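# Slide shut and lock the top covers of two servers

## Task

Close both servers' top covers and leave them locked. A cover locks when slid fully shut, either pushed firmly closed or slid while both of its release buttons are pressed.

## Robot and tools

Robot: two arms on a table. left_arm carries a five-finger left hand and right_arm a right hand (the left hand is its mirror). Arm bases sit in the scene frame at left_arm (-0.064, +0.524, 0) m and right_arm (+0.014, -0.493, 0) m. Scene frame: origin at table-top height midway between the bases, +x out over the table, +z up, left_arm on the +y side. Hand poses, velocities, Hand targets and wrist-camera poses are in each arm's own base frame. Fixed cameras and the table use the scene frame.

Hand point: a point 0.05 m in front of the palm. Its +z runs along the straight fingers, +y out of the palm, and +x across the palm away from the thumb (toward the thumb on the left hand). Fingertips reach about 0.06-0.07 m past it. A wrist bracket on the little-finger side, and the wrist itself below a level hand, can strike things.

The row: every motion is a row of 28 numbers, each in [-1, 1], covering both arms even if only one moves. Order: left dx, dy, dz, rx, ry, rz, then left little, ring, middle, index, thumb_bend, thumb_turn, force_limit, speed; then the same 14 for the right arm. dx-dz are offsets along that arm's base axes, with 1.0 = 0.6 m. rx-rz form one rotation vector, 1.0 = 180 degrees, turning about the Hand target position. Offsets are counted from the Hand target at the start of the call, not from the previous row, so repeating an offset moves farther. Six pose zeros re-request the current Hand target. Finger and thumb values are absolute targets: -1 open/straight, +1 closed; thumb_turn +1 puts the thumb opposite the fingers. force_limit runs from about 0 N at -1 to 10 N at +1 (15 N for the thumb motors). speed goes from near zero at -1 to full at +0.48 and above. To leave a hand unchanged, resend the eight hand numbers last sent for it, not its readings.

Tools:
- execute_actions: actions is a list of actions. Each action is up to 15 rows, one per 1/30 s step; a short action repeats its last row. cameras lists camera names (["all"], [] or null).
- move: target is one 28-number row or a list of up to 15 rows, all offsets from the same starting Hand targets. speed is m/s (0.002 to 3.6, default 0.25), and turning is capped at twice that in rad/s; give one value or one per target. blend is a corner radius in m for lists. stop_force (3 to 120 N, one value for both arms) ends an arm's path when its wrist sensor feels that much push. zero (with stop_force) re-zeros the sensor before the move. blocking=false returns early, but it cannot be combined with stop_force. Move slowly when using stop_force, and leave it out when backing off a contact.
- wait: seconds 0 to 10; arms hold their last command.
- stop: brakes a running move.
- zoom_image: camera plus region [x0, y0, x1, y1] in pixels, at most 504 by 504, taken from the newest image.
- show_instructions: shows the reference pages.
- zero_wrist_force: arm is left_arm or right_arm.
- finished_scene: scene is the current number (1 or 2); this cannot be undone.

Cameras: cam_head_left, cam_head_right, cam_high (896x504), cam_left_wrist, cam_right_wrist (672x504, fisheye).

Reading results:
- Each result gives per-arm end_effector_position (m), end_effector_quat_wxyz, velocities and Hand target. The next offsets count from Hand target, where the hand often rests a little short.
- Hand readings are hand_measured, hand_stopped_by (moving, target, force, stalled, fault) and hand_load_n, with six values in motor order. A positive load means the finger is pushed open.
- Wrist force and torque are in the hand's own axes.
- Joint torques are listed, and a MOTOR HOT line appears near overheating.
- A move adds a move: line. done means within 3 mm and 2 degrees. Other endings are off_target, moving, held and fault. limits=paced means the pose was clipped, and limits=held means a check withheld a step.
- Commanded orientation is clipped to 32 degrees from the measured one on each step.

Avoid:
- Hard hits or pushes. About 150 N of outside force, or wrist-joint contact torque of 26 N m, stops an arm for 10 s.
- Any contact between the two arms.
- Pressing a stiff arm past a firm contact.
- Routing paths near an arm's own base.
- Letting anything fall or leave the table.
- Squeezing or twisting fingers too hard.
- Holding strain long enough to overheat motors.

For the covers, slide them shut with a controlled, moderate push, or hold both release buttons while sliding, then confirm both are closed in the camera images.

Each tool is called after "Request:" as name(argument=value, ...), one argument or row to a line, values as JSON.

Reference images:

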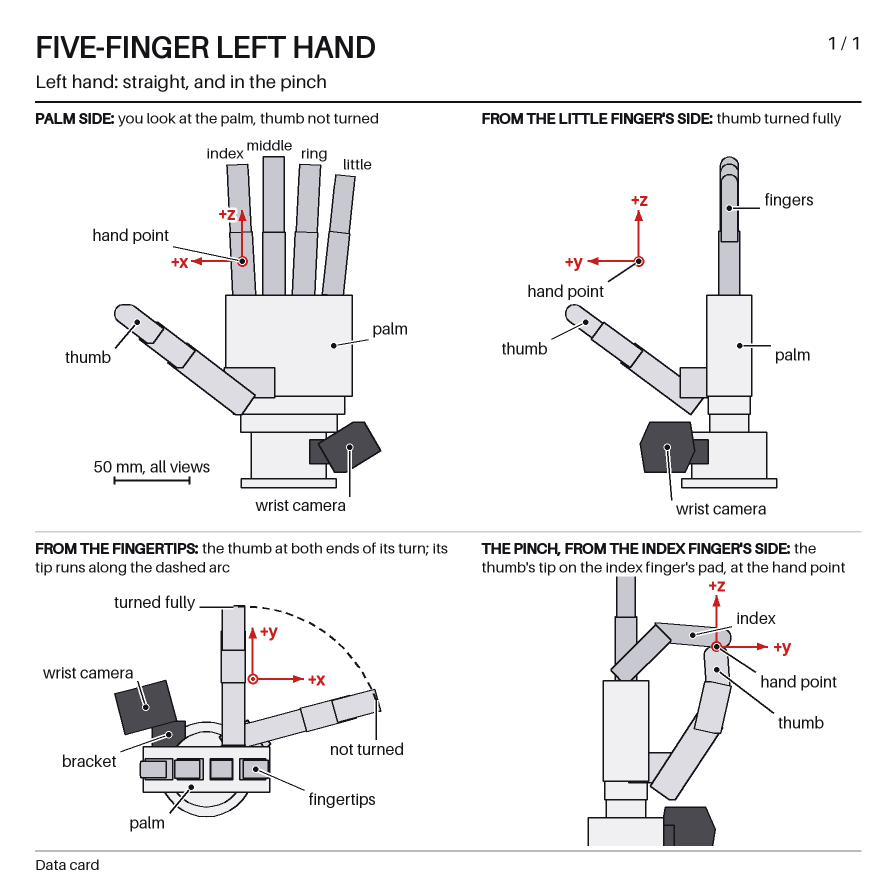

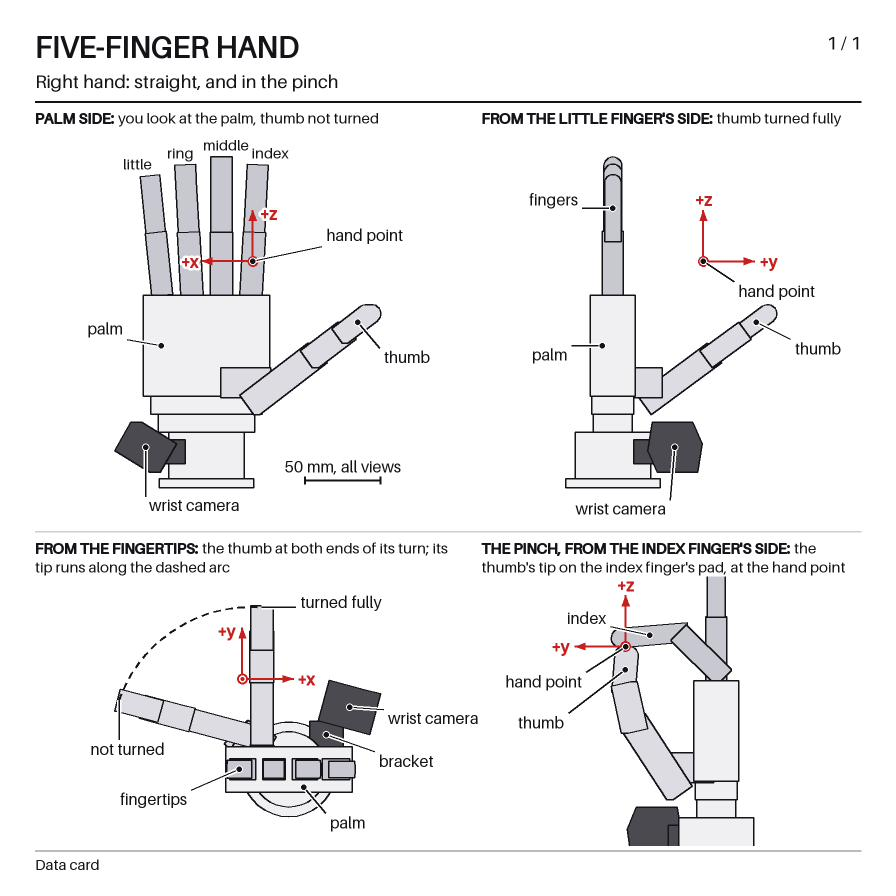

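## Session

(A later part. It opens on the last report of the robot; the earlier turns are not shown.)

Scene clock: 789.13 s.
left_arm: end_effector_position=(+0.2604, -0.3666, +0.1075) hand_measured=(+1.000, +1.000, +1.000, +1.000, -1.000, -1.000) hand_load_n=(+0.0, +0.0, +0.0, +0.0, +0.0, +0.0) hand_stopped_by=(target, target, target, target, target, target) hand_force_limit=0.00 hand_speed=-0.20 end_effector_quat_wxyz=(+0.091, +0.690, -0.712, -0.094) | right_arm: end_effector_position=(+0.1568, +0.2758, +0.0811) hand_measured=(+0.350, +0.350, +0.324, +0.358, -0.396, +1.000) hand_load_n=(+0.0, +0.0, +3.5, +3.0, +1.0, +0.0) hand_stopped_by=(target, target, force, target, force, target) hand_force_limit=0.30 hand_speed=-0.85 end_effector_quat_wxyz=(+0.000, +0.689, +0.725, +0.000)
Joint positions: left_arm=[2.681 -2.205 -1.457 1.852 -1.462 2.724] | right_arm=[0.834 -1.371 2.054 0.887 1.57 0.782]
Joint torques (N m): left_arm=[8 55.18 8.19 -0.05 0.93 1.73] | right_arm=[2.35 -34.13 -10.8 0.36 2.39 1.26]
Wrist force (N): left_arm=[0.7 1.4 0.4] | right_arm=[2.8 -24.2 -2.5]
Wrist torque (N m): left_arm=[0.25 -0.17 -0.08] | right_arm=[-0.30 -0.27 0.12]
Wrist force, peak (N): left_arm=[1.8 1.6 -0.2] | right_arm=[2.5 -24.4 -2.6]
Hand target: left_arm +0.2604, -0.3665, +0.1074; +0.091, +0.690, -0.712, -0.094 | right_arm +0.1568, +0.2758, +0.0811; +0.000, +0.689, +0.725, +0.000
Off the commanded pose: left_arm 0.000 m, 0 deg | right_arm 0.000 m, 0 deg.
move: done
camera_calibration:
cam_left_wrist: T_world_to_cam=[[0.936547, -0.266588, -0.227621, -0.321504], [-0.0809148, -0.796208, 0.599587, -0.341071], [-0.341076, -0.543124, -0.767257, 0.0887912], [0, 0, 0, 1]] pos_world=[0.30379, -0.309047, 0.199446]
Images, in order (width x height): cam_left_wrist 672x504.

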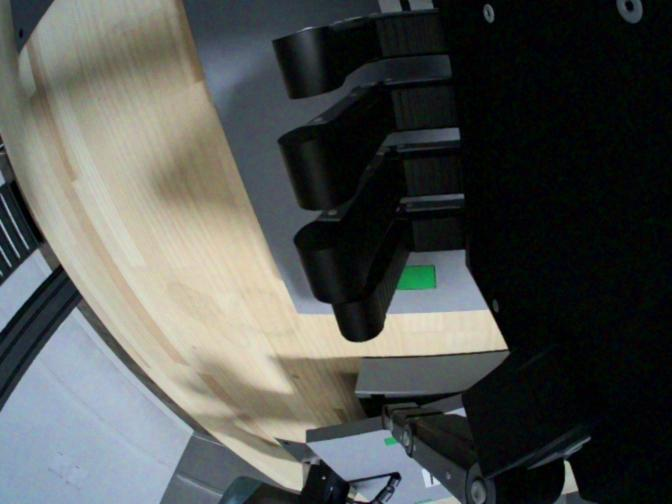

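Request:
move(
  target=[0.2,0.0,0,0,0,0,1,1,1,1,-1,-1,0,-0.2, 0,0,0,0,0,0,0.35,0.35,0.36,0.36,0.35,1,0.3,-0.85],
  speed=0.2,
  cameras=["cam_left_wrist"],
)

Request:
zoom_image(
  camera="cam_left_wrist",
  region=[120, 280, 400, 490],
)

Scene clock: 792.93 s.
left_arm: end_effector_position=(+0.3804, -0.3665, +0.1074) hand_measured=(+1.000, +1.000, +1.000, +1.000, -1.000, -1.000) hand_load_n=(+0.0, +0.0, +0.0, +0.0, +0.0, +0.0) hand_stopped_by=(target, target, target, target, target, target) hand_force_limit=0.00 hand_speed=-0.20 end_effector_quat_wxyz=(+0.091, +0.690, -0.712, -0.094) | right_arm: end_effector_position=(+0.1568, +0.2758, +0.0811) hand_measured=(+0.350, +0.350, +0.324, +0.358, -0.396, +1.000) hand_load_n=(+0.0, +0.5, +3.5, +3.0, +1.0, +0.0) hand_stopped_by=(target, target, force, target, force, target) hand_force_limit=0.30 hand_speed=-0.85 end_effector_quat_wxyz=(+0.000, +0.689, +0.725, +0.000)
Joint positions: left_arm=[2.77 -2.425 -1.061 1.668 -1.484 2.811] | right_arm=[0.834 -1.371 2.054 0.887 1.57 0.782]
Joint torques (N m): left_arm=[8.77 38.12 23.54 -5.04 -1.21 1.67] | right_arm=[1.1 -35.44 -9.62 0.29 2.31 0.94]
Wrist force (N): left_arm=[0.8 1.7 0.2] | right_arm=[2.6 -24.2 -2.4]
Wrist torque (N m): left_arm=[0.28 -0.17 -0.09] | right_arm=[-0.31 -0.24 0.11]
Wrist force, peak (N): left_arm=[1.0 2.8 0.3] | right_arm=[2.8 -24.4 -3.2]
Hand target: left_arm +0.3804, -0.3665, +0.1074; +0.091, +0.690, -0.712, -0.094 | right_arm +0.1568, +0.2758, +0.0811; +0.000, +0.689, +0.725, +0.000
Off the commanded pose: left_arm 0.000 m, 0 deg | right_arm 0.000 m, 0 deg.
move: done
camera_calibration:
cam_left_wrist: T_world_to_cam=[[0.936553, -0.266611, -0.227568, -0.43391], [-0.0808867, -0.796076, 0.599767, -0.331368], [-0.341066, -0.543306, -0.767132, 0.129635], [0, 0, 0, 1]] pos_world=[0.42379, -0.309048, 0.199446]
Images, in order (width x height): cam_left_wrist 672x504.

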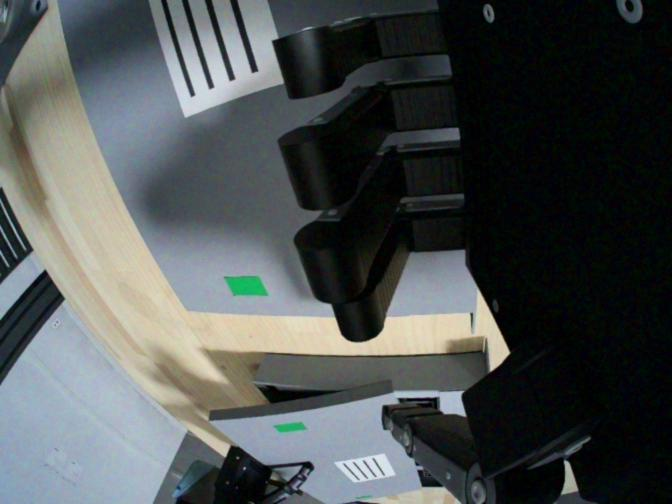

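Scaled by 1.800 from the camera's 672x504 image, which has a finer 960x720 frame.

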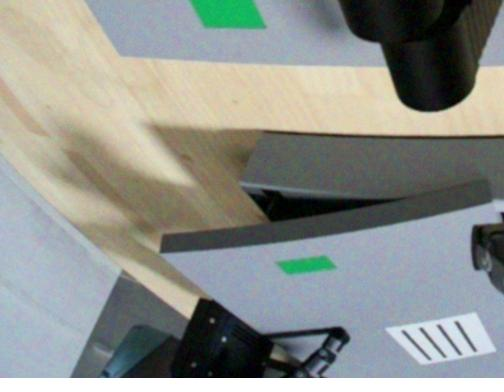

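Request:
zoom_image(
  camera="cam_left_wrist",
  region=[200, 340, 320, 430],
)

Request:
zoom_image(
  camera="cam_left_wrist",
  region=[300, 340, 420, 430],
)

Scaled by 4.200 from the camera's 672x504 image, which has a finer 960x720 frame.

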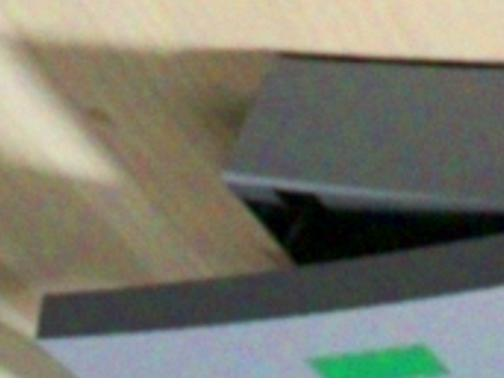

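Scaled by 4.200 from the camera's 672x504 image, which has a finer 960x720 frame.

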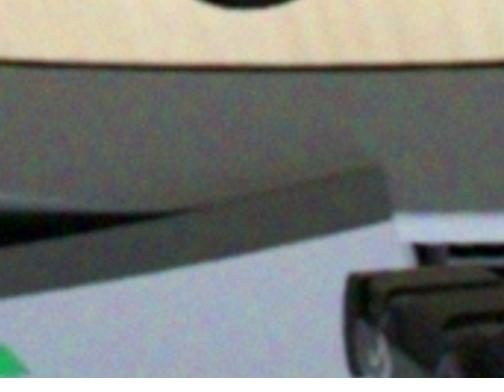

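Request:
move(
  target=[
    [0,0,0,0,0,0,1,1,1,1,-1,-1,0,-0.2, 0,0,0,0,0,0,0.35,0.35,0.36,0.36,-0.8,1,0.2,-0.5],
    [0,0,0,0,0,0,1,1,1,1,-1,-1,0,-0.2, -0.055,-0.003,0,0,0,0,0.35,0.35,0.36,0.36,-0.8,1,0.2,-0.5],
  ],
  speed=0.03,
  cameras=["cam_left_wrist","cam_high"],
)

Request:
zoom_image(
  camera="cam_left_wrist",
  region=[300, 340, 420, 430],
)

Request:
zoom_image(
  camera="cam_high",
  region=[260, 260, 430, 480],
)

Scene clock: 822.00 s.
left_arm: end_effector_position=(+0.3804, -0.3665, +0.1074) hand_measured=(+1.000, +1.000, +1.000, +1.000, -1.000, -1.000) hand_load_n=(+0.0, +0.0, +0.0, +0.0, +0.0, +0.0) hand_stopped_by=(target, target, target, target, target, target) hand_force_limit=0.00 hand_speed=-0.20 end_effector_quat_wxyz=(+0.091, +0.690, -0.712, -0.094) | right_arm: end_effector_position=(+0.1239, +0.2740, +0.0811) hand_measured=(+0.350, +0.350, +0.324, +0.358, -0.800, +1.000) hand_load_n=(+0.0, +0.0, +1.5, +4.5, +0.0, +0.0) hand_stopped_by=(target, target, force, target, target, target) hand_force_limit=0.20 hand_speed=-0.50 end_effector_quat_wxyz=(+0.000, +0.689, +0.725, +0.000)
Joint positions: left_arm=[2.77 -2.425 -1.061 1.668 -1.484 2.811] | right_arm=[0.919 -1.394 2.083 0.881 1.57 0.868]
Joint torques (N m): left_arm=[6.89 37.93 23.95 -5.01 -1.17 1.71] | right_arm=[7.51 -36.19 -1.85 1.65 0.67 1.91]
Wrist force (N): left_arm=[0.7 1.6 0.1] | right_arm=[-0.1 0.7 3.7]
Wrist torque (N m): left_arm=[0.27 -0.16 -0.10] | right_arm=[0.21 -0.12 0.05]
Wrist force, peak (N): left_arm=[1.0 2.0 0.2] | right_arm=[2.5 -24.4 -2.7]
Hand target: left_arm +0.3804, -0.3665, +0.1074; +0.091, +0.690, -0.712, -0.094 | right_arm +0.1238, +0.2740, +0.0811; +0.000, +0.689, +0.725, +0.000
Off the commanded pose: left_arm 0.000 m, 0 deg | right_arm 0.000 m, 0 deg.
move: done
camera_calibration:
cam_left_wrist: T_world_to_cam=[[0.936544, -0.266625, -0.227589, -0.433906], [-0.0809135, -0.79612, 0.599705, -0.331357], [-0.341085, -0.543235, -0.767174, 0.129673], [0, 0, 0, 1]] pos_world=[0.42379, -0.309047, 0.199446]
Images, in order (width x height): cam_high 896x504, cam_left_wrist 672x504.

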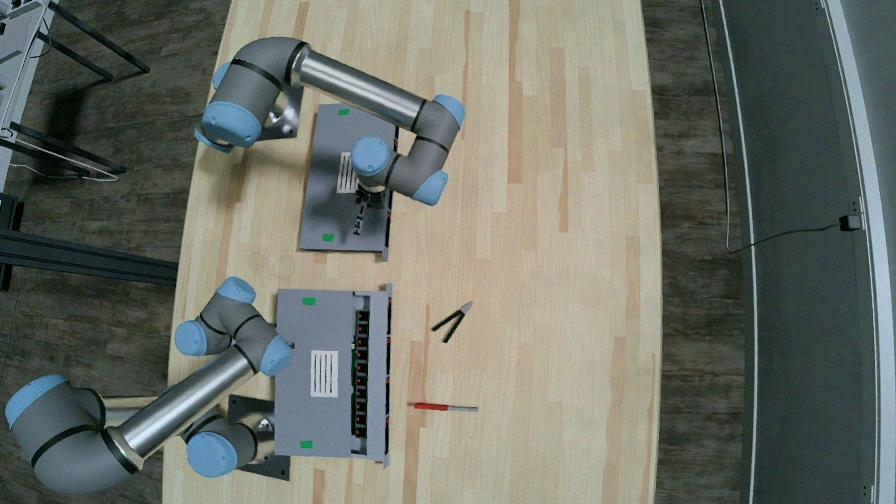

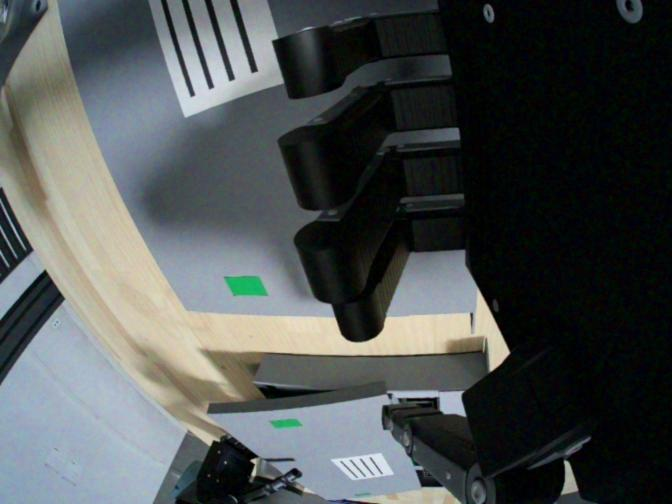

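Scaled by 4.200 from the camera's 672x504 image, which has a finer 960x720 frame.

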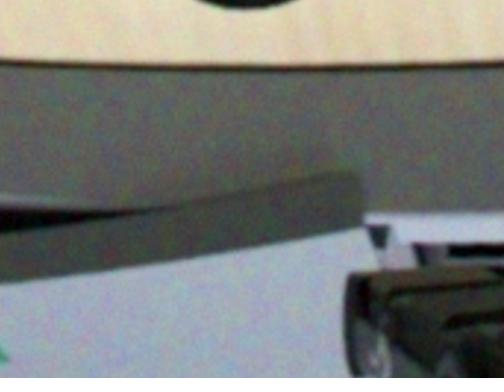

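Scaled by 2.291 from the camera's 896x504 image, which has a finer 1280x720 frame.

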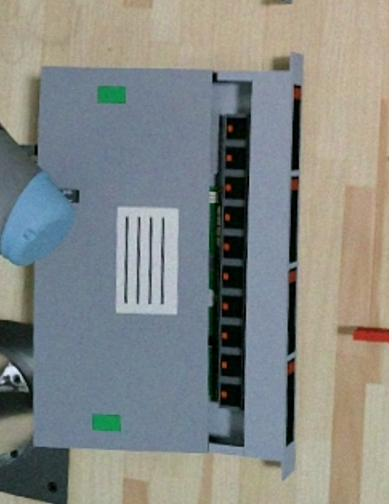

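Request:
move(
  target=[0,0,0,0,0,0,1,1,1,1,-1,-1,0,-0.2, 0,0,-0.0167,0,0,0,0.35,0.35,0.36,0.36,-0.8,1,0.2,-0.5],
  speed=0.02,
  cameras=["cam_left_wrist","cam_right_wrist"],
)

Request:
zoom_image(
  camera="cam_left_wrist",
  region=[190, 330, 430, 450],
)

Scene clock: 833.93 s.
left_arm: end_effector_position=(+0.3804, -0.3665, +0.1074) hand_measured=(+1.000, +1.000, +1.000, +1.000, -1.000, -1.000) hand_load_n=(+0.0, +0.0, +0.0, +0.0, +0.0, +0.0) hand_stopped_by=(target, target, target, target, target, target) hand_force_limit=0.00 hand_speed=-0.20 end_effector_quat_wxyz=(+0.091, +0.690, -0.712, -0.094) | right_arm: end_effector_position=(+0.1238, +0.2740, +0.0711) hand_measured=(+0.350, +0.350, +0.324, +0.358, -0.800, +1.000) hand_load_n=(+0.0, +0.0, +0.0, +3.5, +0.0, +0.0) hand_stopped_by=(target, target, force, target, target, target) hand_force_limit=0.20 hand_speed=-0.50 end_effector_quat_wxyz=(+0.000, +0.689, +0.725, +0.000)
Joint positions: left_arm=[2.77 -2.425 -1.061 1.668 -1.484 2.811] | right_arm=[0.92 -1.376 2.095 0.853 1.57 0.868]
Joint torques (N m): left_arm=[5.49 37.5 23.78 -4.97 -1.18 1.68] | right_arm=[5.29 -10.95 -4.16 1.4 0.89 1.35]
Wrist force (N): left_arm=[0.6 1.6 0.0] | right_arm=[2.1 -2.9 2.4]
Wrist torque (N m): left_arm=[0.27 -0.15 -0.10] | right_arm=[0.16 -0.13 0.05]
Wrist force, peak (N): left_arm=[0.9 2.1 -0.1] | right_arm=[2.3 -3.6 2.8]
Hand target: left_arm +0.3804, -0.3665, +0.1074; +0.091, +0.690, -0.712, -0.094 | right_arm +0.1238, +0.2740, +0.0711; +0.000, +0.689, +0.725, +0.000
Off the commanded pose: left_arm 0.000 m, 0 deg | right_arm 0.000 m, 0 deg.
move: done
camera_calibration:
cam_left_wrist: T_world_to_cam=[[0.936544, -0.266625, -0.227589, -0.433906], [-0.0809135, -0.79612, 0.599705, -0.331357], [-0.341085, -0.543235, -0.767174, 0.129673], [0, 0, 0, 1]] pos_world=[0.42379, -0.309047, 0.199446]
cam_right_wrist: T_world_to_cam=[[0.945503, 0.321811, -0.0496151, -0.196193], [0.305164, -0.822631, 0.479743, 0.160186], [0.113571, -0.468739, -0.876005, 0.290367], [0, 0, 0, 1]] pos_world=[0.103641, 0.331017, 0.167781]
Images, in order (width x height): cam_left_wrist 672x504, cam_right_wrist 672x504.

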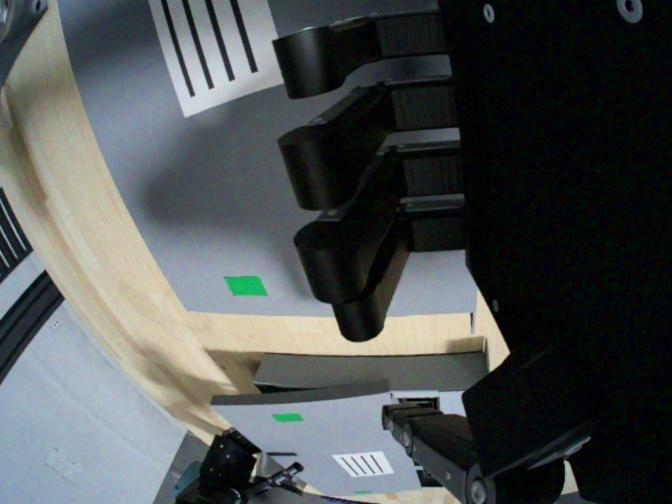

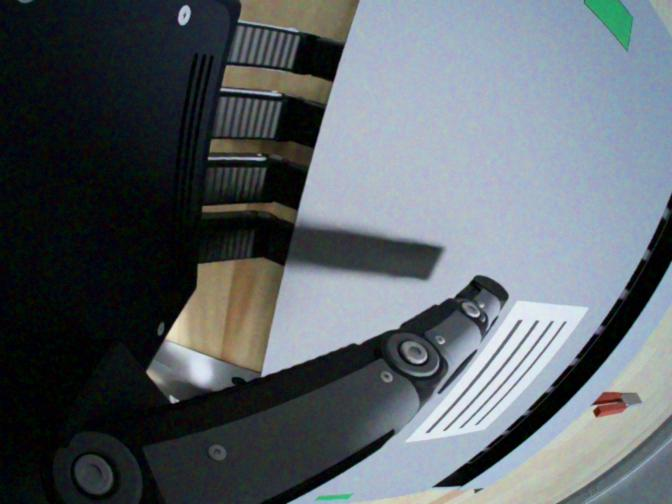

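Scaled by 2.100 from the camera's 672x504 image, which has a finer 960x720 frame.

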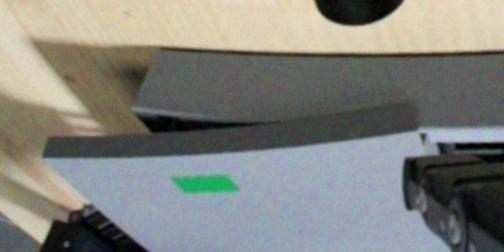

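Request:
move(
  target=[
    [0,0,0,0,0,0,1,1,1,1,-1,-1,0,-0.2, 0,0,0,0,0,0,0.35,0.35,0.36,0.36,0.5,1,0.8,-0.7],
    [0,0,0,0,0,0,1,1,1,1,-1,-1,0,-0.2, 0,0,0.0167,0,0,0,0.35,0.35,0.36,0.36,0.5,1,0.8,-0.7],
  ],
  speed=0.02,
  cameras=["cam_right_wrist","cam_left_wrist"],
)

Request:
zoom_image(
  camera="cam_left_wrist",
  region=[190, 330, 430, 450],
)

Scene clock: 859.00 s.
left_arm: end_effector_position=(+0.3804, -0.3665, +0.1074) hand_measured=(+1.000, +1.000, +1.000, +1.000, -1.000, -1.000) hand_load_n=(+0.0, +0.0, +0.0, +0.0, +0.0, +0.0) hand_stopped_by=(target, target, target, target, target, target) hand_force_limit=0.00 hand_speed=-0.20 end_effector_quat_wxyz=(+0.091, +0.690, -0.712, -0.094) | right_arm: end_effector_position=(+0.1239, +0.2740, +0.0810) hand_measured=(+0.350, +0.350, +0.324, +0.358, -0.382, +1.000) hand_load_n=(+0.0, +1.0, +6.0, +7.0, +8.0, +2.0) hand_stopped_by=(target, target, force, target, force, target) hand_force_limit=0.80 hand_speed=-0.70 end_effector_quat_wxyz=(+0.000, +0.689, +0.725, +0.000)
Joint positions: left_arm=[2.77 -2.425 -1.061 1.668 -1.484 2.811] | right_arm=[0.92 -1.394 2.084 0.881 1.57 0.868]
Joint torques (N m): left_arm=[1.82 37.69 22.91 -5.04 -1.15 1.61] | right_arm=[-6.15 -36.08 -23.93 4.96 -2.99 1.54]
Wrist force (N): left_arm=[1.0 1.7 -0.2] | right_arm=[-1.4 8.3 6.6]
Wrist torque (N m): left_arm=[0.31 -0.21 -0.08] | right_arm=[0.39 -0.21 0.22]
Wrist force, peak (N): left_arm=[1.2 1.9 0.2] | right_arm=[-2.5 9.8 7.4]
Hand target: left_arm +0.3804, -0.3665, +0.1074; +0.091, +0.690, -0.712, -0.094 | right_arm +0.1238, +0.2740, +0.0811; +0.000, +0.689, +0.725, +0.000
Off the commanded pose: left_arm 0.000 m, 0 deg | right_arm 0.000 m, 0 deg.
move: done
camera_calibration:
cam_left_wrist: T_world_to_cam=[[0.936544, -0.266625, -0.227589, -0.433906], [-0.0809135, -0.79612, 0.599705, -0.331357], [-0.341085, -0.543235, -0.767174, 0.129673], [0, 0, 0, 1]] pos_world=[0.42379, -0.309047, 0.199446]
cam_right_wrist: T_world_to_cam=[[0.945493, 0.321854, -0.049532, -0.19573], [0.30516, -0.822617, 0.47977, 0.155427], [0.11367, -0.468734, -0.875995, 0.299025], [0, 0, 0, 1]] pos_world=[0.103641, 0.331017, 0.177681]
Images, in order (width x height): cam_left_wrist 672x504, cam_right_wrist 672x504.

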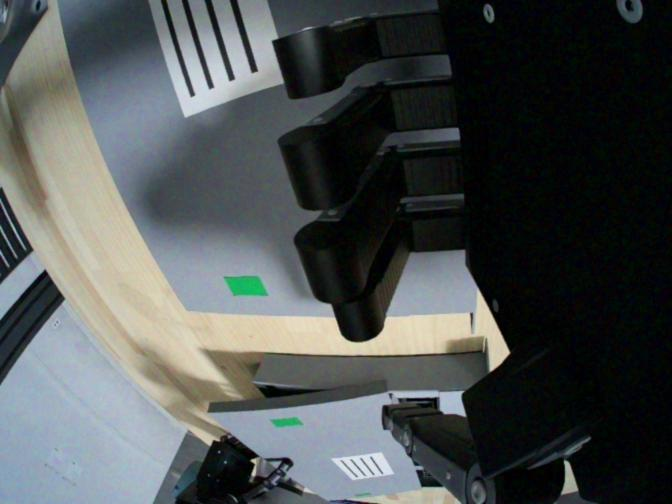

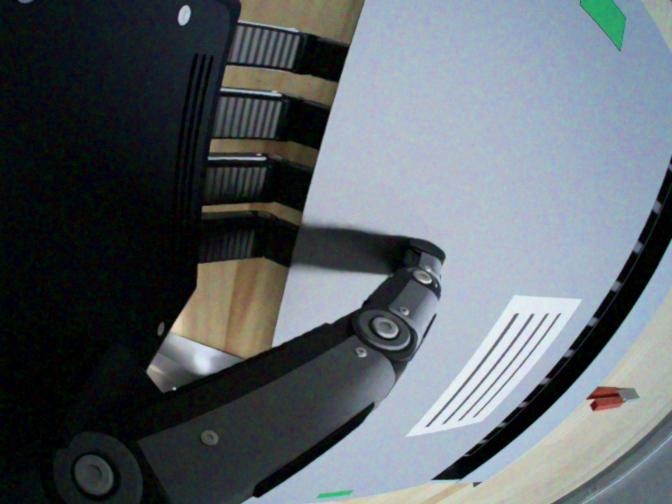

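Scaled by 2.100 from the camera's 672x504 image, which has a finer 960x720 frame.

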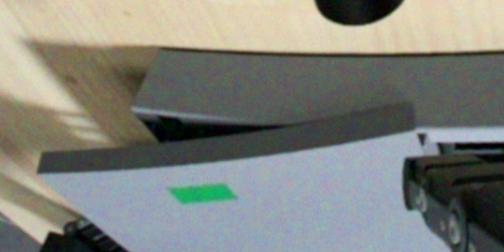

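Request:
move(
  target=[0.204,-0.231,-0.004,0,0,0,1,1,1,1,-1,-1,0,-0.2, 0,0,0,0,0,0,0.35,0.35,0.36,0.36,0.5,1,0.8,-0.7],
  speed=0.2,
  cameras=["cam_left_wrist"],
)

Request:
zoom_image(
  camera="cam_left_wrist",
  region=[60, 300, 360, 504],
)

Scene clock: 881.90 s.
left_arm: end_effector_position=(+0.5014, -0.5041, +0.1047) hand_measured=(+1.000, +1.000, +1.000, +1.000, -1.000, -1.000) hand_load_n=(+0.0, +0.0, +0.0, +0.0, +0.0, +0.0) hand_stopped_by=(target, target, target, target, target, target) hand_force_limit=0.00 hand_speed=-0.20 end_effector_quat_wxyz=(+0.092, +0.730, -0.675, +0.048) | right_arm: end_effector_position=(+0.1238, +0.2740, +0.0811) hand_measured=(+0.350, +0.350, +0.324, +0.358, -0.382, +1.000) hand_load_n=(+0.0, +1.5, +6.0, +7.0, +8.0, +1.5) hand_stopped_by=(target, target, force, target, force, target) hand_force_limit=0.80 hand_speed=-0.70 end_effector_quat_wxyz=(+0.000, +0.689, +0.725, +0.000)
Joint positions: left_arm=[2.697 -2.902 -0.035 1.403 -1.367 2.616] | right_arm=[0.92 -1.394 2.083 0.881 1.57 0.868]
Joint torques (N m): left_arm=[-8.7 50.91 25.37 0.1 0.64 -2.64] | right_arm=[-6.57 -36.3 -24.47 5.03 -2.86 1.67]
Wrist force (N): left_arm=[0.6 1.2 0.1] | right_arm=[-1.7 8.0 6.4]
Wrist torque (N m): left_arm=[0.20 -0.14 0.04] | right_arm=[0.35 -0.17 0.19]
Wrist force, peak (N): left_arm=[0.4 2.5 0.3] | right_arm=[-2.0 8.0 7.3]
Hand target: left_arm +0.5028, -0.5051, +0.1050; +0.091, +0.690, -0.712, -0.094 | right_arm +0.1238, +0.2740, +0.0811; +0.000, +0.689, +0.725, +0.000
Off the commanded pose: left_arm 0.002 m, 17 deg | right_arm 0.000 m, 0 deg.
elbow stopped short (left arm): the move would have taken joint 3 (elbow) straighter than the controller allows.
move: off_target (left_arm)
camera_calibration:
cam_left_wrist: T_world_to_cam=[[0.987286, -0.158926, 0.00286896, -0.57983], [-0.112048, -0.683044, 0.721732, -0.369585], [-0.112742, -0.712877, -0.692167, -0.113796], [0, 0, 0, 1]] pos_world=[0.518217, -0.425715, 0.189639]
Images, in order (width x height): cam_left_wrist 672x504.

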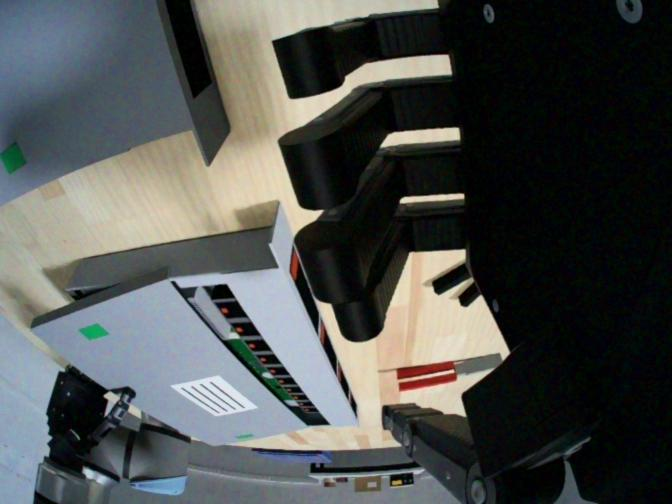

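Scaled by 1.680 from the camera's 672x504 image, which has a finer 960x720 frame.

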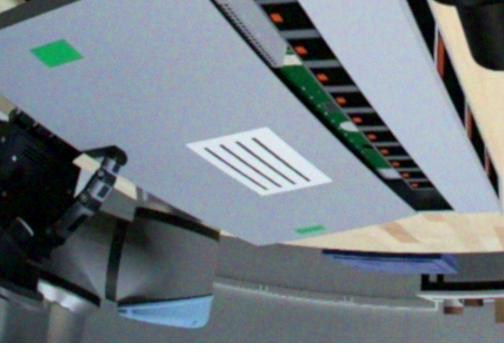

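Great view. Zoom in on the front edge.

Request:
zoom_image(
  camera="cam_left_wrist",
  region=[60, 230, 200, 330],
)

Request:
zoom_image(
  camera="cam_left_wrist",
  region=[160, 260, 260, 335],
)

Request:
zoom_image(
  camera="cam_left_wrist",
  region=[210, 320, 360, 450],
)

Scaled by 3.600 from the camera's 672x504 image, which has a finer 960x720 frame.

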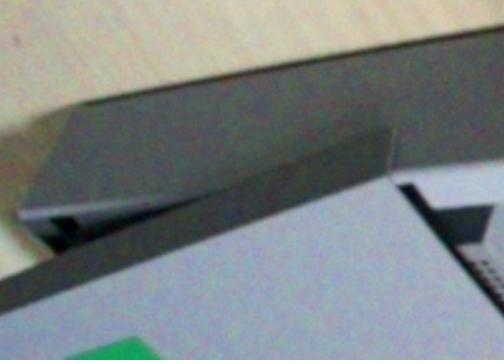

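Scaled by 5.040 from the camera's 672x504 image, which has a finer 960x720 frame.

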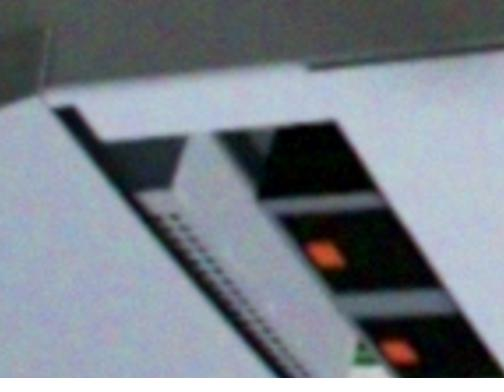

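Scaled by 3.360 from the camera's 672x504 image, which has a finer 960x720 frame.

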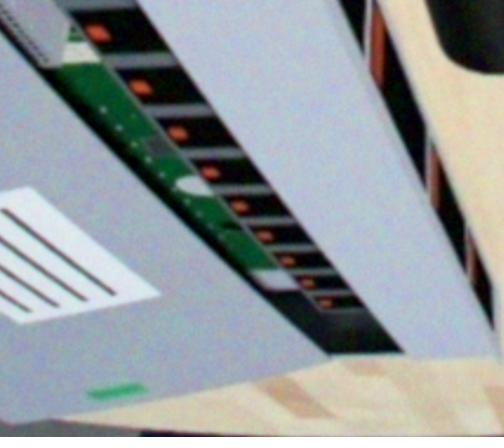

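Request:
wait(
  seconds=0,
  cameras=["cam_high","cam_head_left","cam_head_right"],
)

Request:
zoom_image(
  camera="cam_high",
  region=[330, 420, 400, 480],
)

Request:
zoom_image(
  camera="cam_high",
  region=[330, 270, 400, 330],
)

Request:
zoom_image(
  camera="cam_head_left",
  region=[480, 390, 700, 504],
)

Request:
zoom_image(
  camera="cam_head_right",
  region=[480, 390, 700, 504],
)

Scene clock: 895.23 s.
left_arm: end_effector_position=(+0.5015, -0.5041, +0.1047) hand_measured=(+1.000, +1.000, +1.000, +1.000, -1.000, -1.000) hand_load_n=(+0.0, +0.0, +0.0, +0.0, +0.0, +0.0) hand_stopped_by=(target, target, target, target, target, target) hand_force_limit=0.00 hand_speed=-0.20 end_effector_quat_wxyz=(+0.092, +0.730, -0.675, +0.048) | right_arm: end_effector_position=(+0.1238, +0.2740, +0.0811) hand_measured=(+0.350, +0.350, +0.324, +0.358, -0.382, +1.000) hand_load_n=(+0.0, +1.5, +6.0, +7.0, +8.0, +1.5) hand_stopped_by=(target, target, force, target, force, target) hand_force_limit=0.80 hand_speed=-0.70 end_effector_quat_wxyz=(+0.000, +0.689, +0.725, +0.000)
Joint positions: left_arm=[2.697 -2.902 -0.035 1.404 -1.367 2.616] | right_arm=[0.92 -1.394 2.083 0.881 1.57 0.868]
Joint torques (N m): left_arm=[-8.8 74.2 24.79 0.15 -1.13 -2.56] | right_arm=[-7.12 -36.51 -22.48 5.04 -2.74 1.52]
Wrist force (N): left_arm=[0.5 1.2 0.0] | right_arm=[-1.8 8.0 7.2]
Wrist torque (N m): left_arm=[0.22 -0.14 0.03] | right_arm=[0.36 -0.20 0.21]
Wrist force, peak (N): left_arm=[0.7 1.6 -0.2] | right_arm=[-1.9 8.1 7.3]
Hand target: left_arm +0.5028, -0.5051, +0.1050; +0.091, +0.690, -0.712, -0.094 | right_arm +0.1238, +0.2740, +0.0811; +0.000, +0.689, +0.725, +0.000
Off the commanded pose: left_arm 0.002 m, 17 deg | right_arm 0.000 m, 0 deg.
Images, in order (width x height): cam_head_left 896x504, cam_head_right 896x504, cam_high 896x504.

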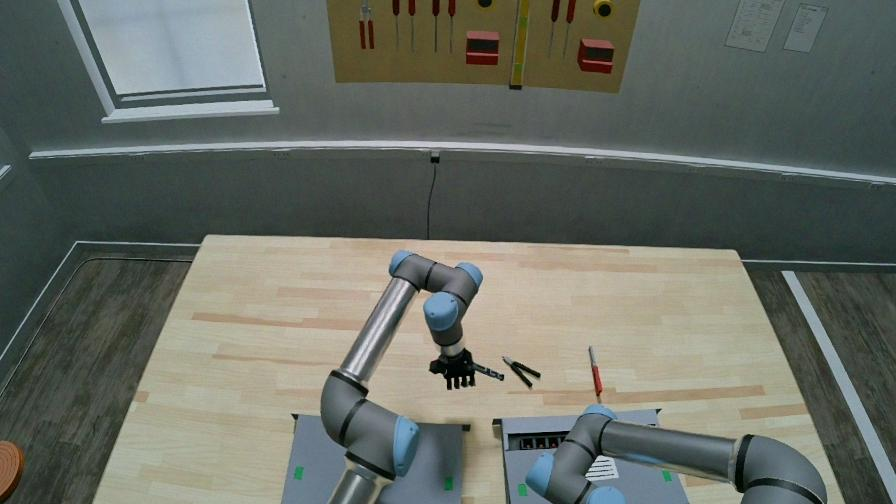

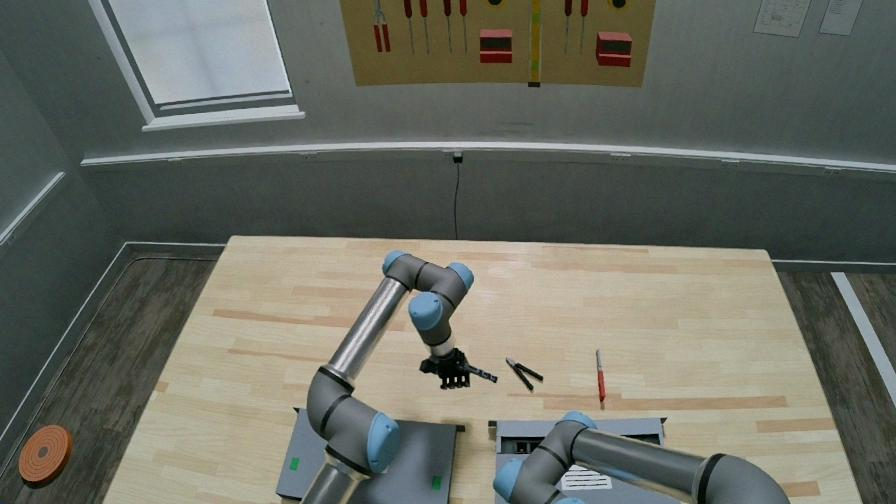

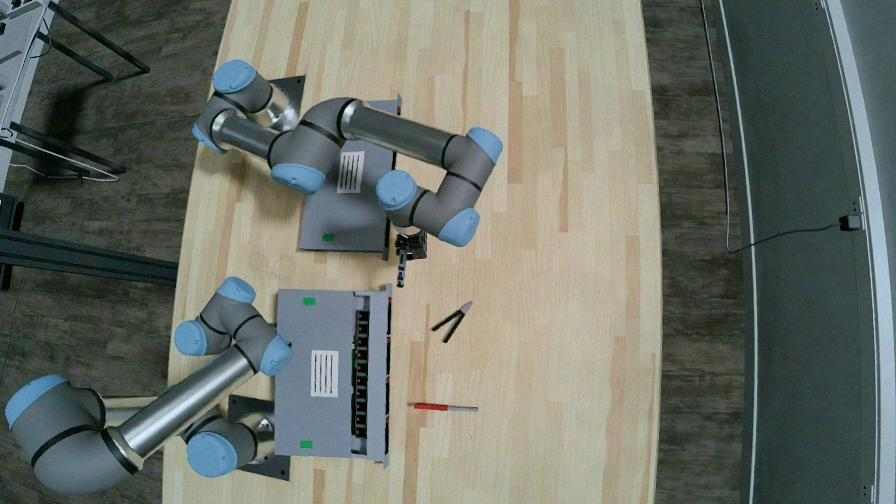

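Scaled by 7.200 from the camera's 896x504 image, which has a finer 1280x720 frame.

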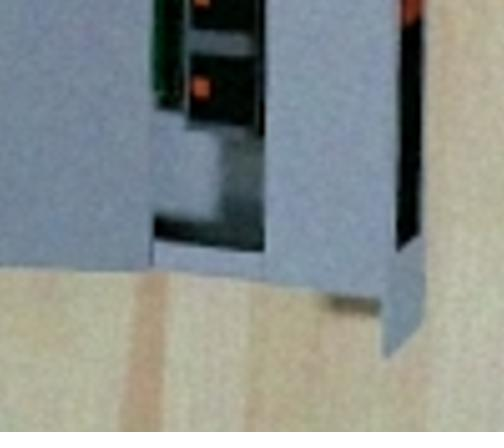

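Scaled by 7.200 from the camera's 896x504 image, which has a finer 1280x720 frame.

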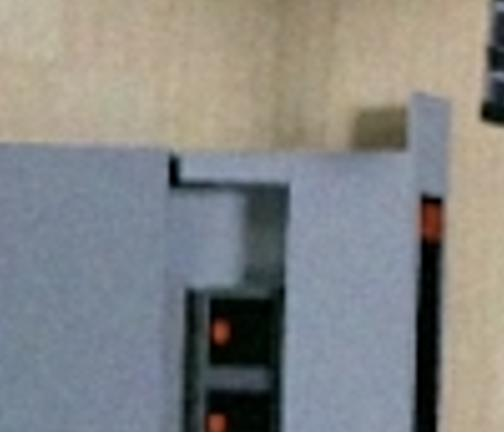

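Scaled by 2.291 from the camera's 896x504 image, which has a finer 1280x720 frame.

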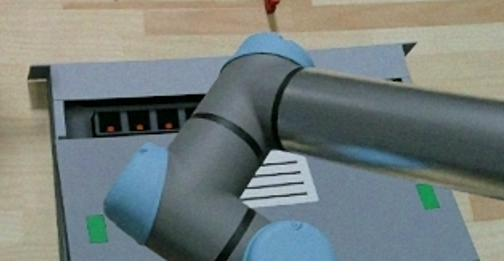

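Scaled by 2.291 from the camera's 896x504 image, which has a finer 1280x720 frame.

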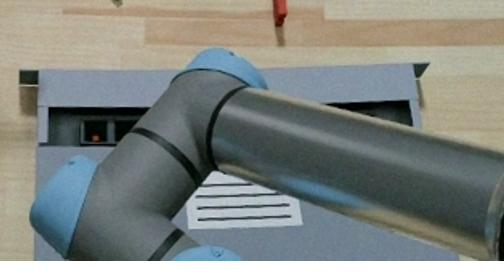

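Request:
zoom_image(
  camera="cam_high",
  region=[340, 440, 400, 475],
)

Request:
zoom_image(
  camera="cam_high",
  region=[340, 275, 400, 310],
)

Scaled by 8.400 from the camera's 896x504 image, which has a finer 1280x720 frame.

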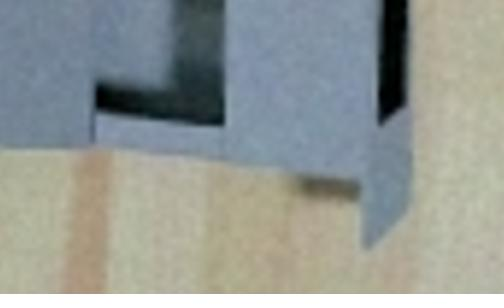

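Scaled by 8.400 from the camera's 896x504 image, which has a finer 1280x720 frame.

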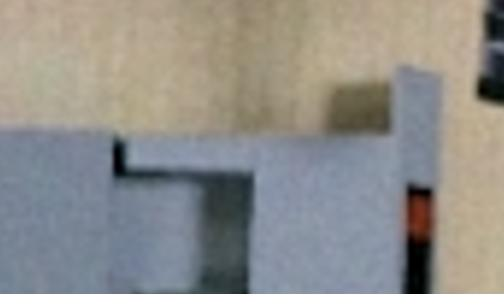

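Request:
move(
  target=[
    [-0.08,0.04,0,0,0,0,1,1,1,1,-1,-1,0,-0.2, 0,0,-0.0367,0,0,0,0.35,0.35,0.36,0.36,0.5,1,0.8,-0.7],
    [-0.08,0.04,0,0,0,0,1,1,1,1,-1,-1,0,-0.2, 0,0,-0.0367,0,0,0,0.35,0.35,0.36,0.36,-1,1,0.2,-0.2],
    [-0.08,0.04,0,0,0,0,1,1,1,1,-1,-1,0,-0.2, 0,0,-0.042,0,0,0,0.35,0.35,0.36,0.36,-1,-1,0.2,-0.2],
    [-0.08,0.04,0,0,0,0,1,1,1,1,-1,-1,0,-0.2, -0.065,-0.0036,-0.05,0,0,0,0.35,0.35,0.36,0.36,-1,-1,0.2,-0.2],
  ],
  speed=0.03,
  cameras=["cam_right_wrist","cam_left_wrist","cam_high"],
)

Request:
zoom_image(
  camera="cam_high",
  region=[260, 260, 430, 480],
)

Scene clock: 936.37 s.
left_arm: end_effector_position=(+0.4535, -0.4801, +0.1047) hand_measured=(+1.000, +1.000, +1.000, +1.000, -1.000, -1.000) hand_load_n=(+0.0, +0.0, +0.5, +0.0, +0.0, +0.0) hand_stopped_by=(target, target, target, target, target, target) hand_force_limit=0.00 hand_speed=-0.20 end_effector_quat_wxyz=(+0.093, +0.701, -0.704, -0.062) | right_arm: end_effector_position=(+0.0849, +0.2719, +0.0511) hand_measured=(+0.350, +0.350, +0.324, +0.360, -1.000, -1.000) hand_load_n=(+0.0, +0.0, +0.0, +0.0, +0.0, +0.0) hand_stopped_by=(target, target, force, target, target, target) hand_force_limit=0.20 hand_speed=-0.20 end_effector_quat_wxyz=(+0.000, +0.689, +0.725, +0.000)
Joint positions: left_arm=[2.669 -2.935 -0.035 1.223 -1.433 2.685] | right_arm=[1.033 -1.356 2.138 0.789 1.57 0.982]
Joint torques (N m): left_arm=[8.51 75.04 11.7 -0.17 1.68 -2.6] | right_arm=[9.28 -33.26 -2.18 1.16 1.59 1.61]
Wrist force (N): left_arm=[0.9 1.4 0.2] | right_arm=[0.0 -1.0 -0.3]
Wrist torque (N m): left_arm=[0.23 -0.18 0.02] | right_arm=[0.15 -0.13 0.06]
Wrist force, peak (N): left_arm=[1.0 1.8 0.1] | right_arm=[22.3 -21.5 -2.5]
Hand target: left_arm +0.4548, -0.4811, +0.1050; +0.091, +0.690, -0.712, -0.094 | right_arm +0.0848, +0.2718, +0.0511; +0.000, +0.689, +0.725, +0.000
Off the commanded pose: left_arm 0.002 m, 4 deg | right_arm 0.000 m, 0 deg.
elbow stopped short (left arm): the move would have taken joint 3 (elbow) straighter than the controller allows.
move: off_target (left_arm)
camera_calibration:
cam_left_wrist: T_world_to_cam=[[0.953389, -0.244963, -0.176188, -0.535896], [-0.08149, -0.77123, 0.631319, -0.405336], [-0.290531, -0.587535, -0.755245, 0.0454406], [0, 0, 0, 1]] pos_world=[0.491089, -0.417184, 0.195797]
cam_right_wrist: T_world_to_cam=[[0.945507, 0.321805, -0.0495697, -0.15974], [0.305153, -0.822701, 0.47963, 0.180012], [0.113567, -0.46862, -0.876069, 0.276164], [0, 0, 0, 1]] pos_world=[0.0647411, 0.328917, 0.147681]
Images, in order (width x height): cam_high 896x504, cam_left_wrist 672x504, cam_right_wrist 672x504.

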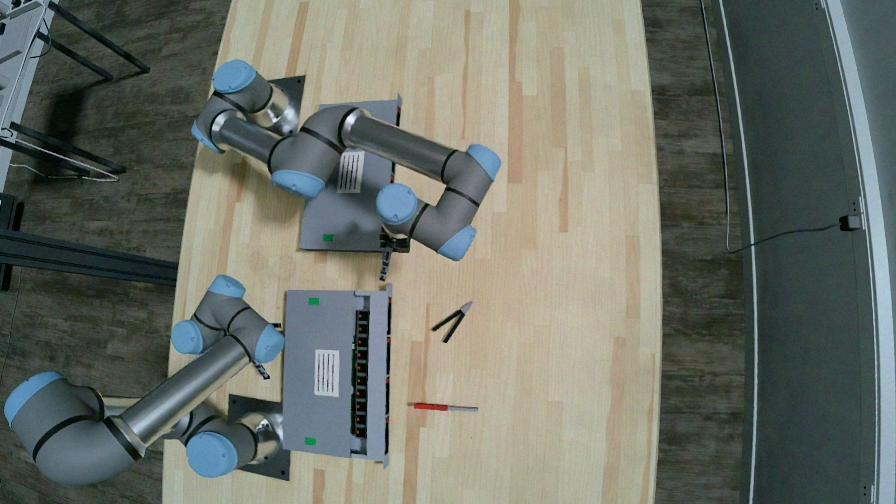

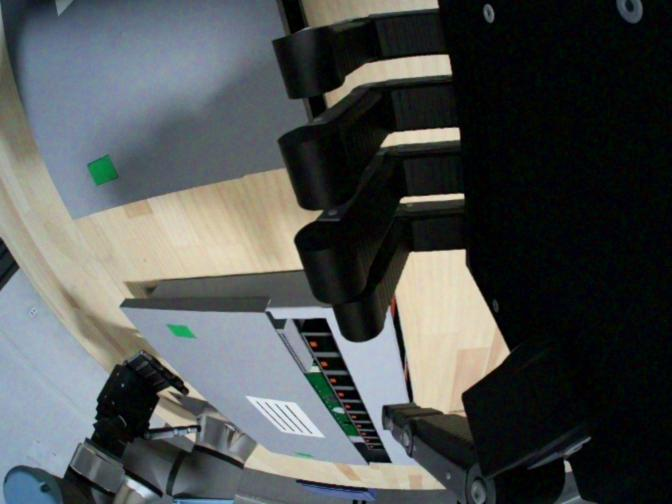

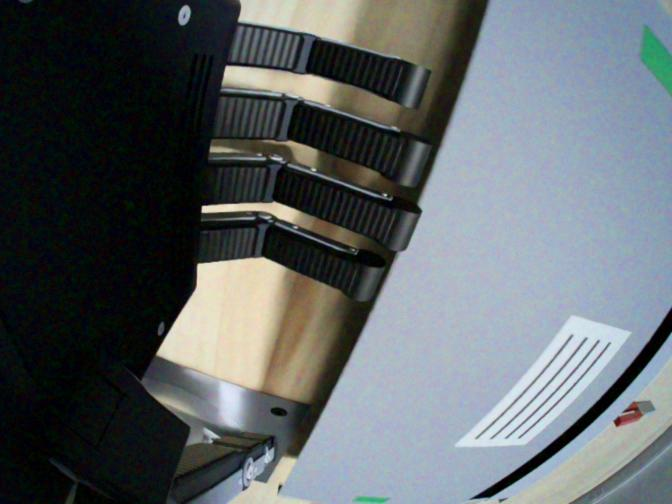

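Scaled by 2.291 from the camera's 896x504 image, which has a finer 1280x720 frame.

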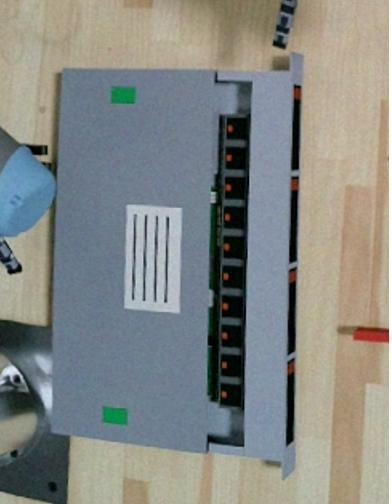

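Request:
zoom_image(
  camera="cam_high",
  region=[275, 275, 375, 345],
)

Request:
zoom_image(
  camera="cam_left_wrist",
  region=[100, 260, 320, 400],
)

Request:
zoom_image(
  camera="cam_left_wrist",
  region=[240, 280, 330, 350],
)

Scaled by 5.040 from the camera's 896x504 image, which has a finer 1280x720 frame.

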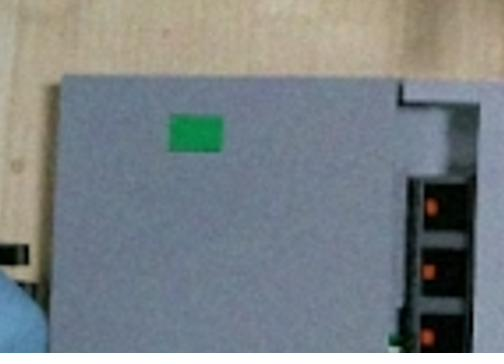

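Scaled by 2.291 from the camera's 672x504 image, which has a finer 960x720 frame.

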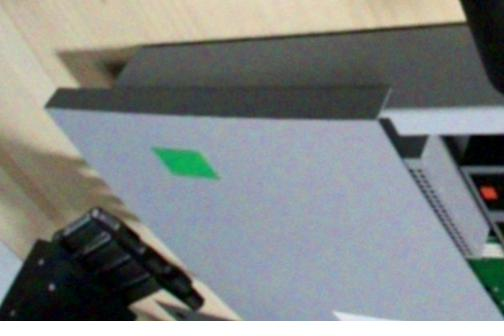

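Scaled by 5.600 from the camera's 672x504 image, which has a finer 960x720 frame.

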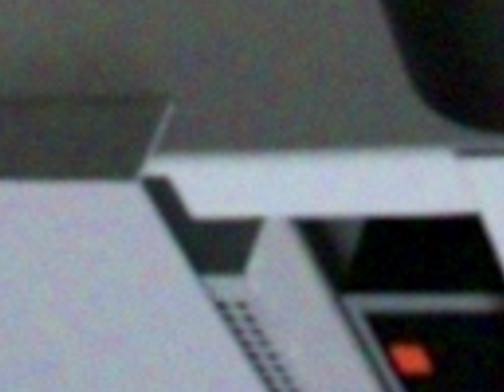

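Request:
zoom_image(
  camera="cam_high",
  region=[330, 430, 400, 480],
)

Request:
zoom_image(
  camera="cam_high",
  region=[330, 270, 400, 320],
)

Request:
zoom_image(
  camera="cam_left_wrist",
  region=[220, 370, 420, 490],
)

Scaled by 7.200 from the camera's 896x504 image, which has a finer 1280x720 frame.

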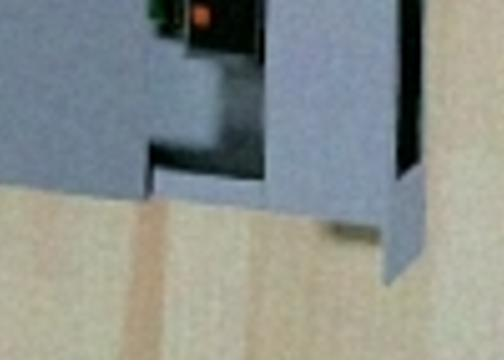

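Scaled by 7.200 from the camera's 896x504 image, which has a finer 1280x720 frame.

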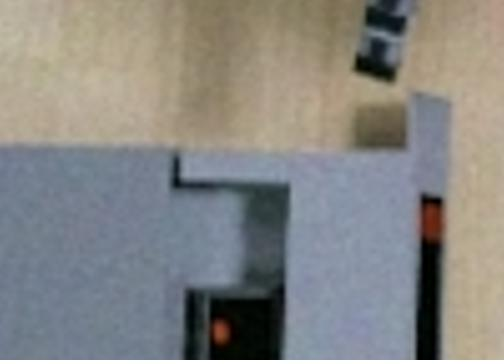

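Scaled by 2.520 from the camera's 672x504 image, which has a finer 960x720 frame.

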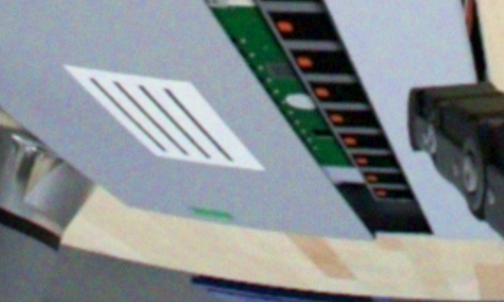

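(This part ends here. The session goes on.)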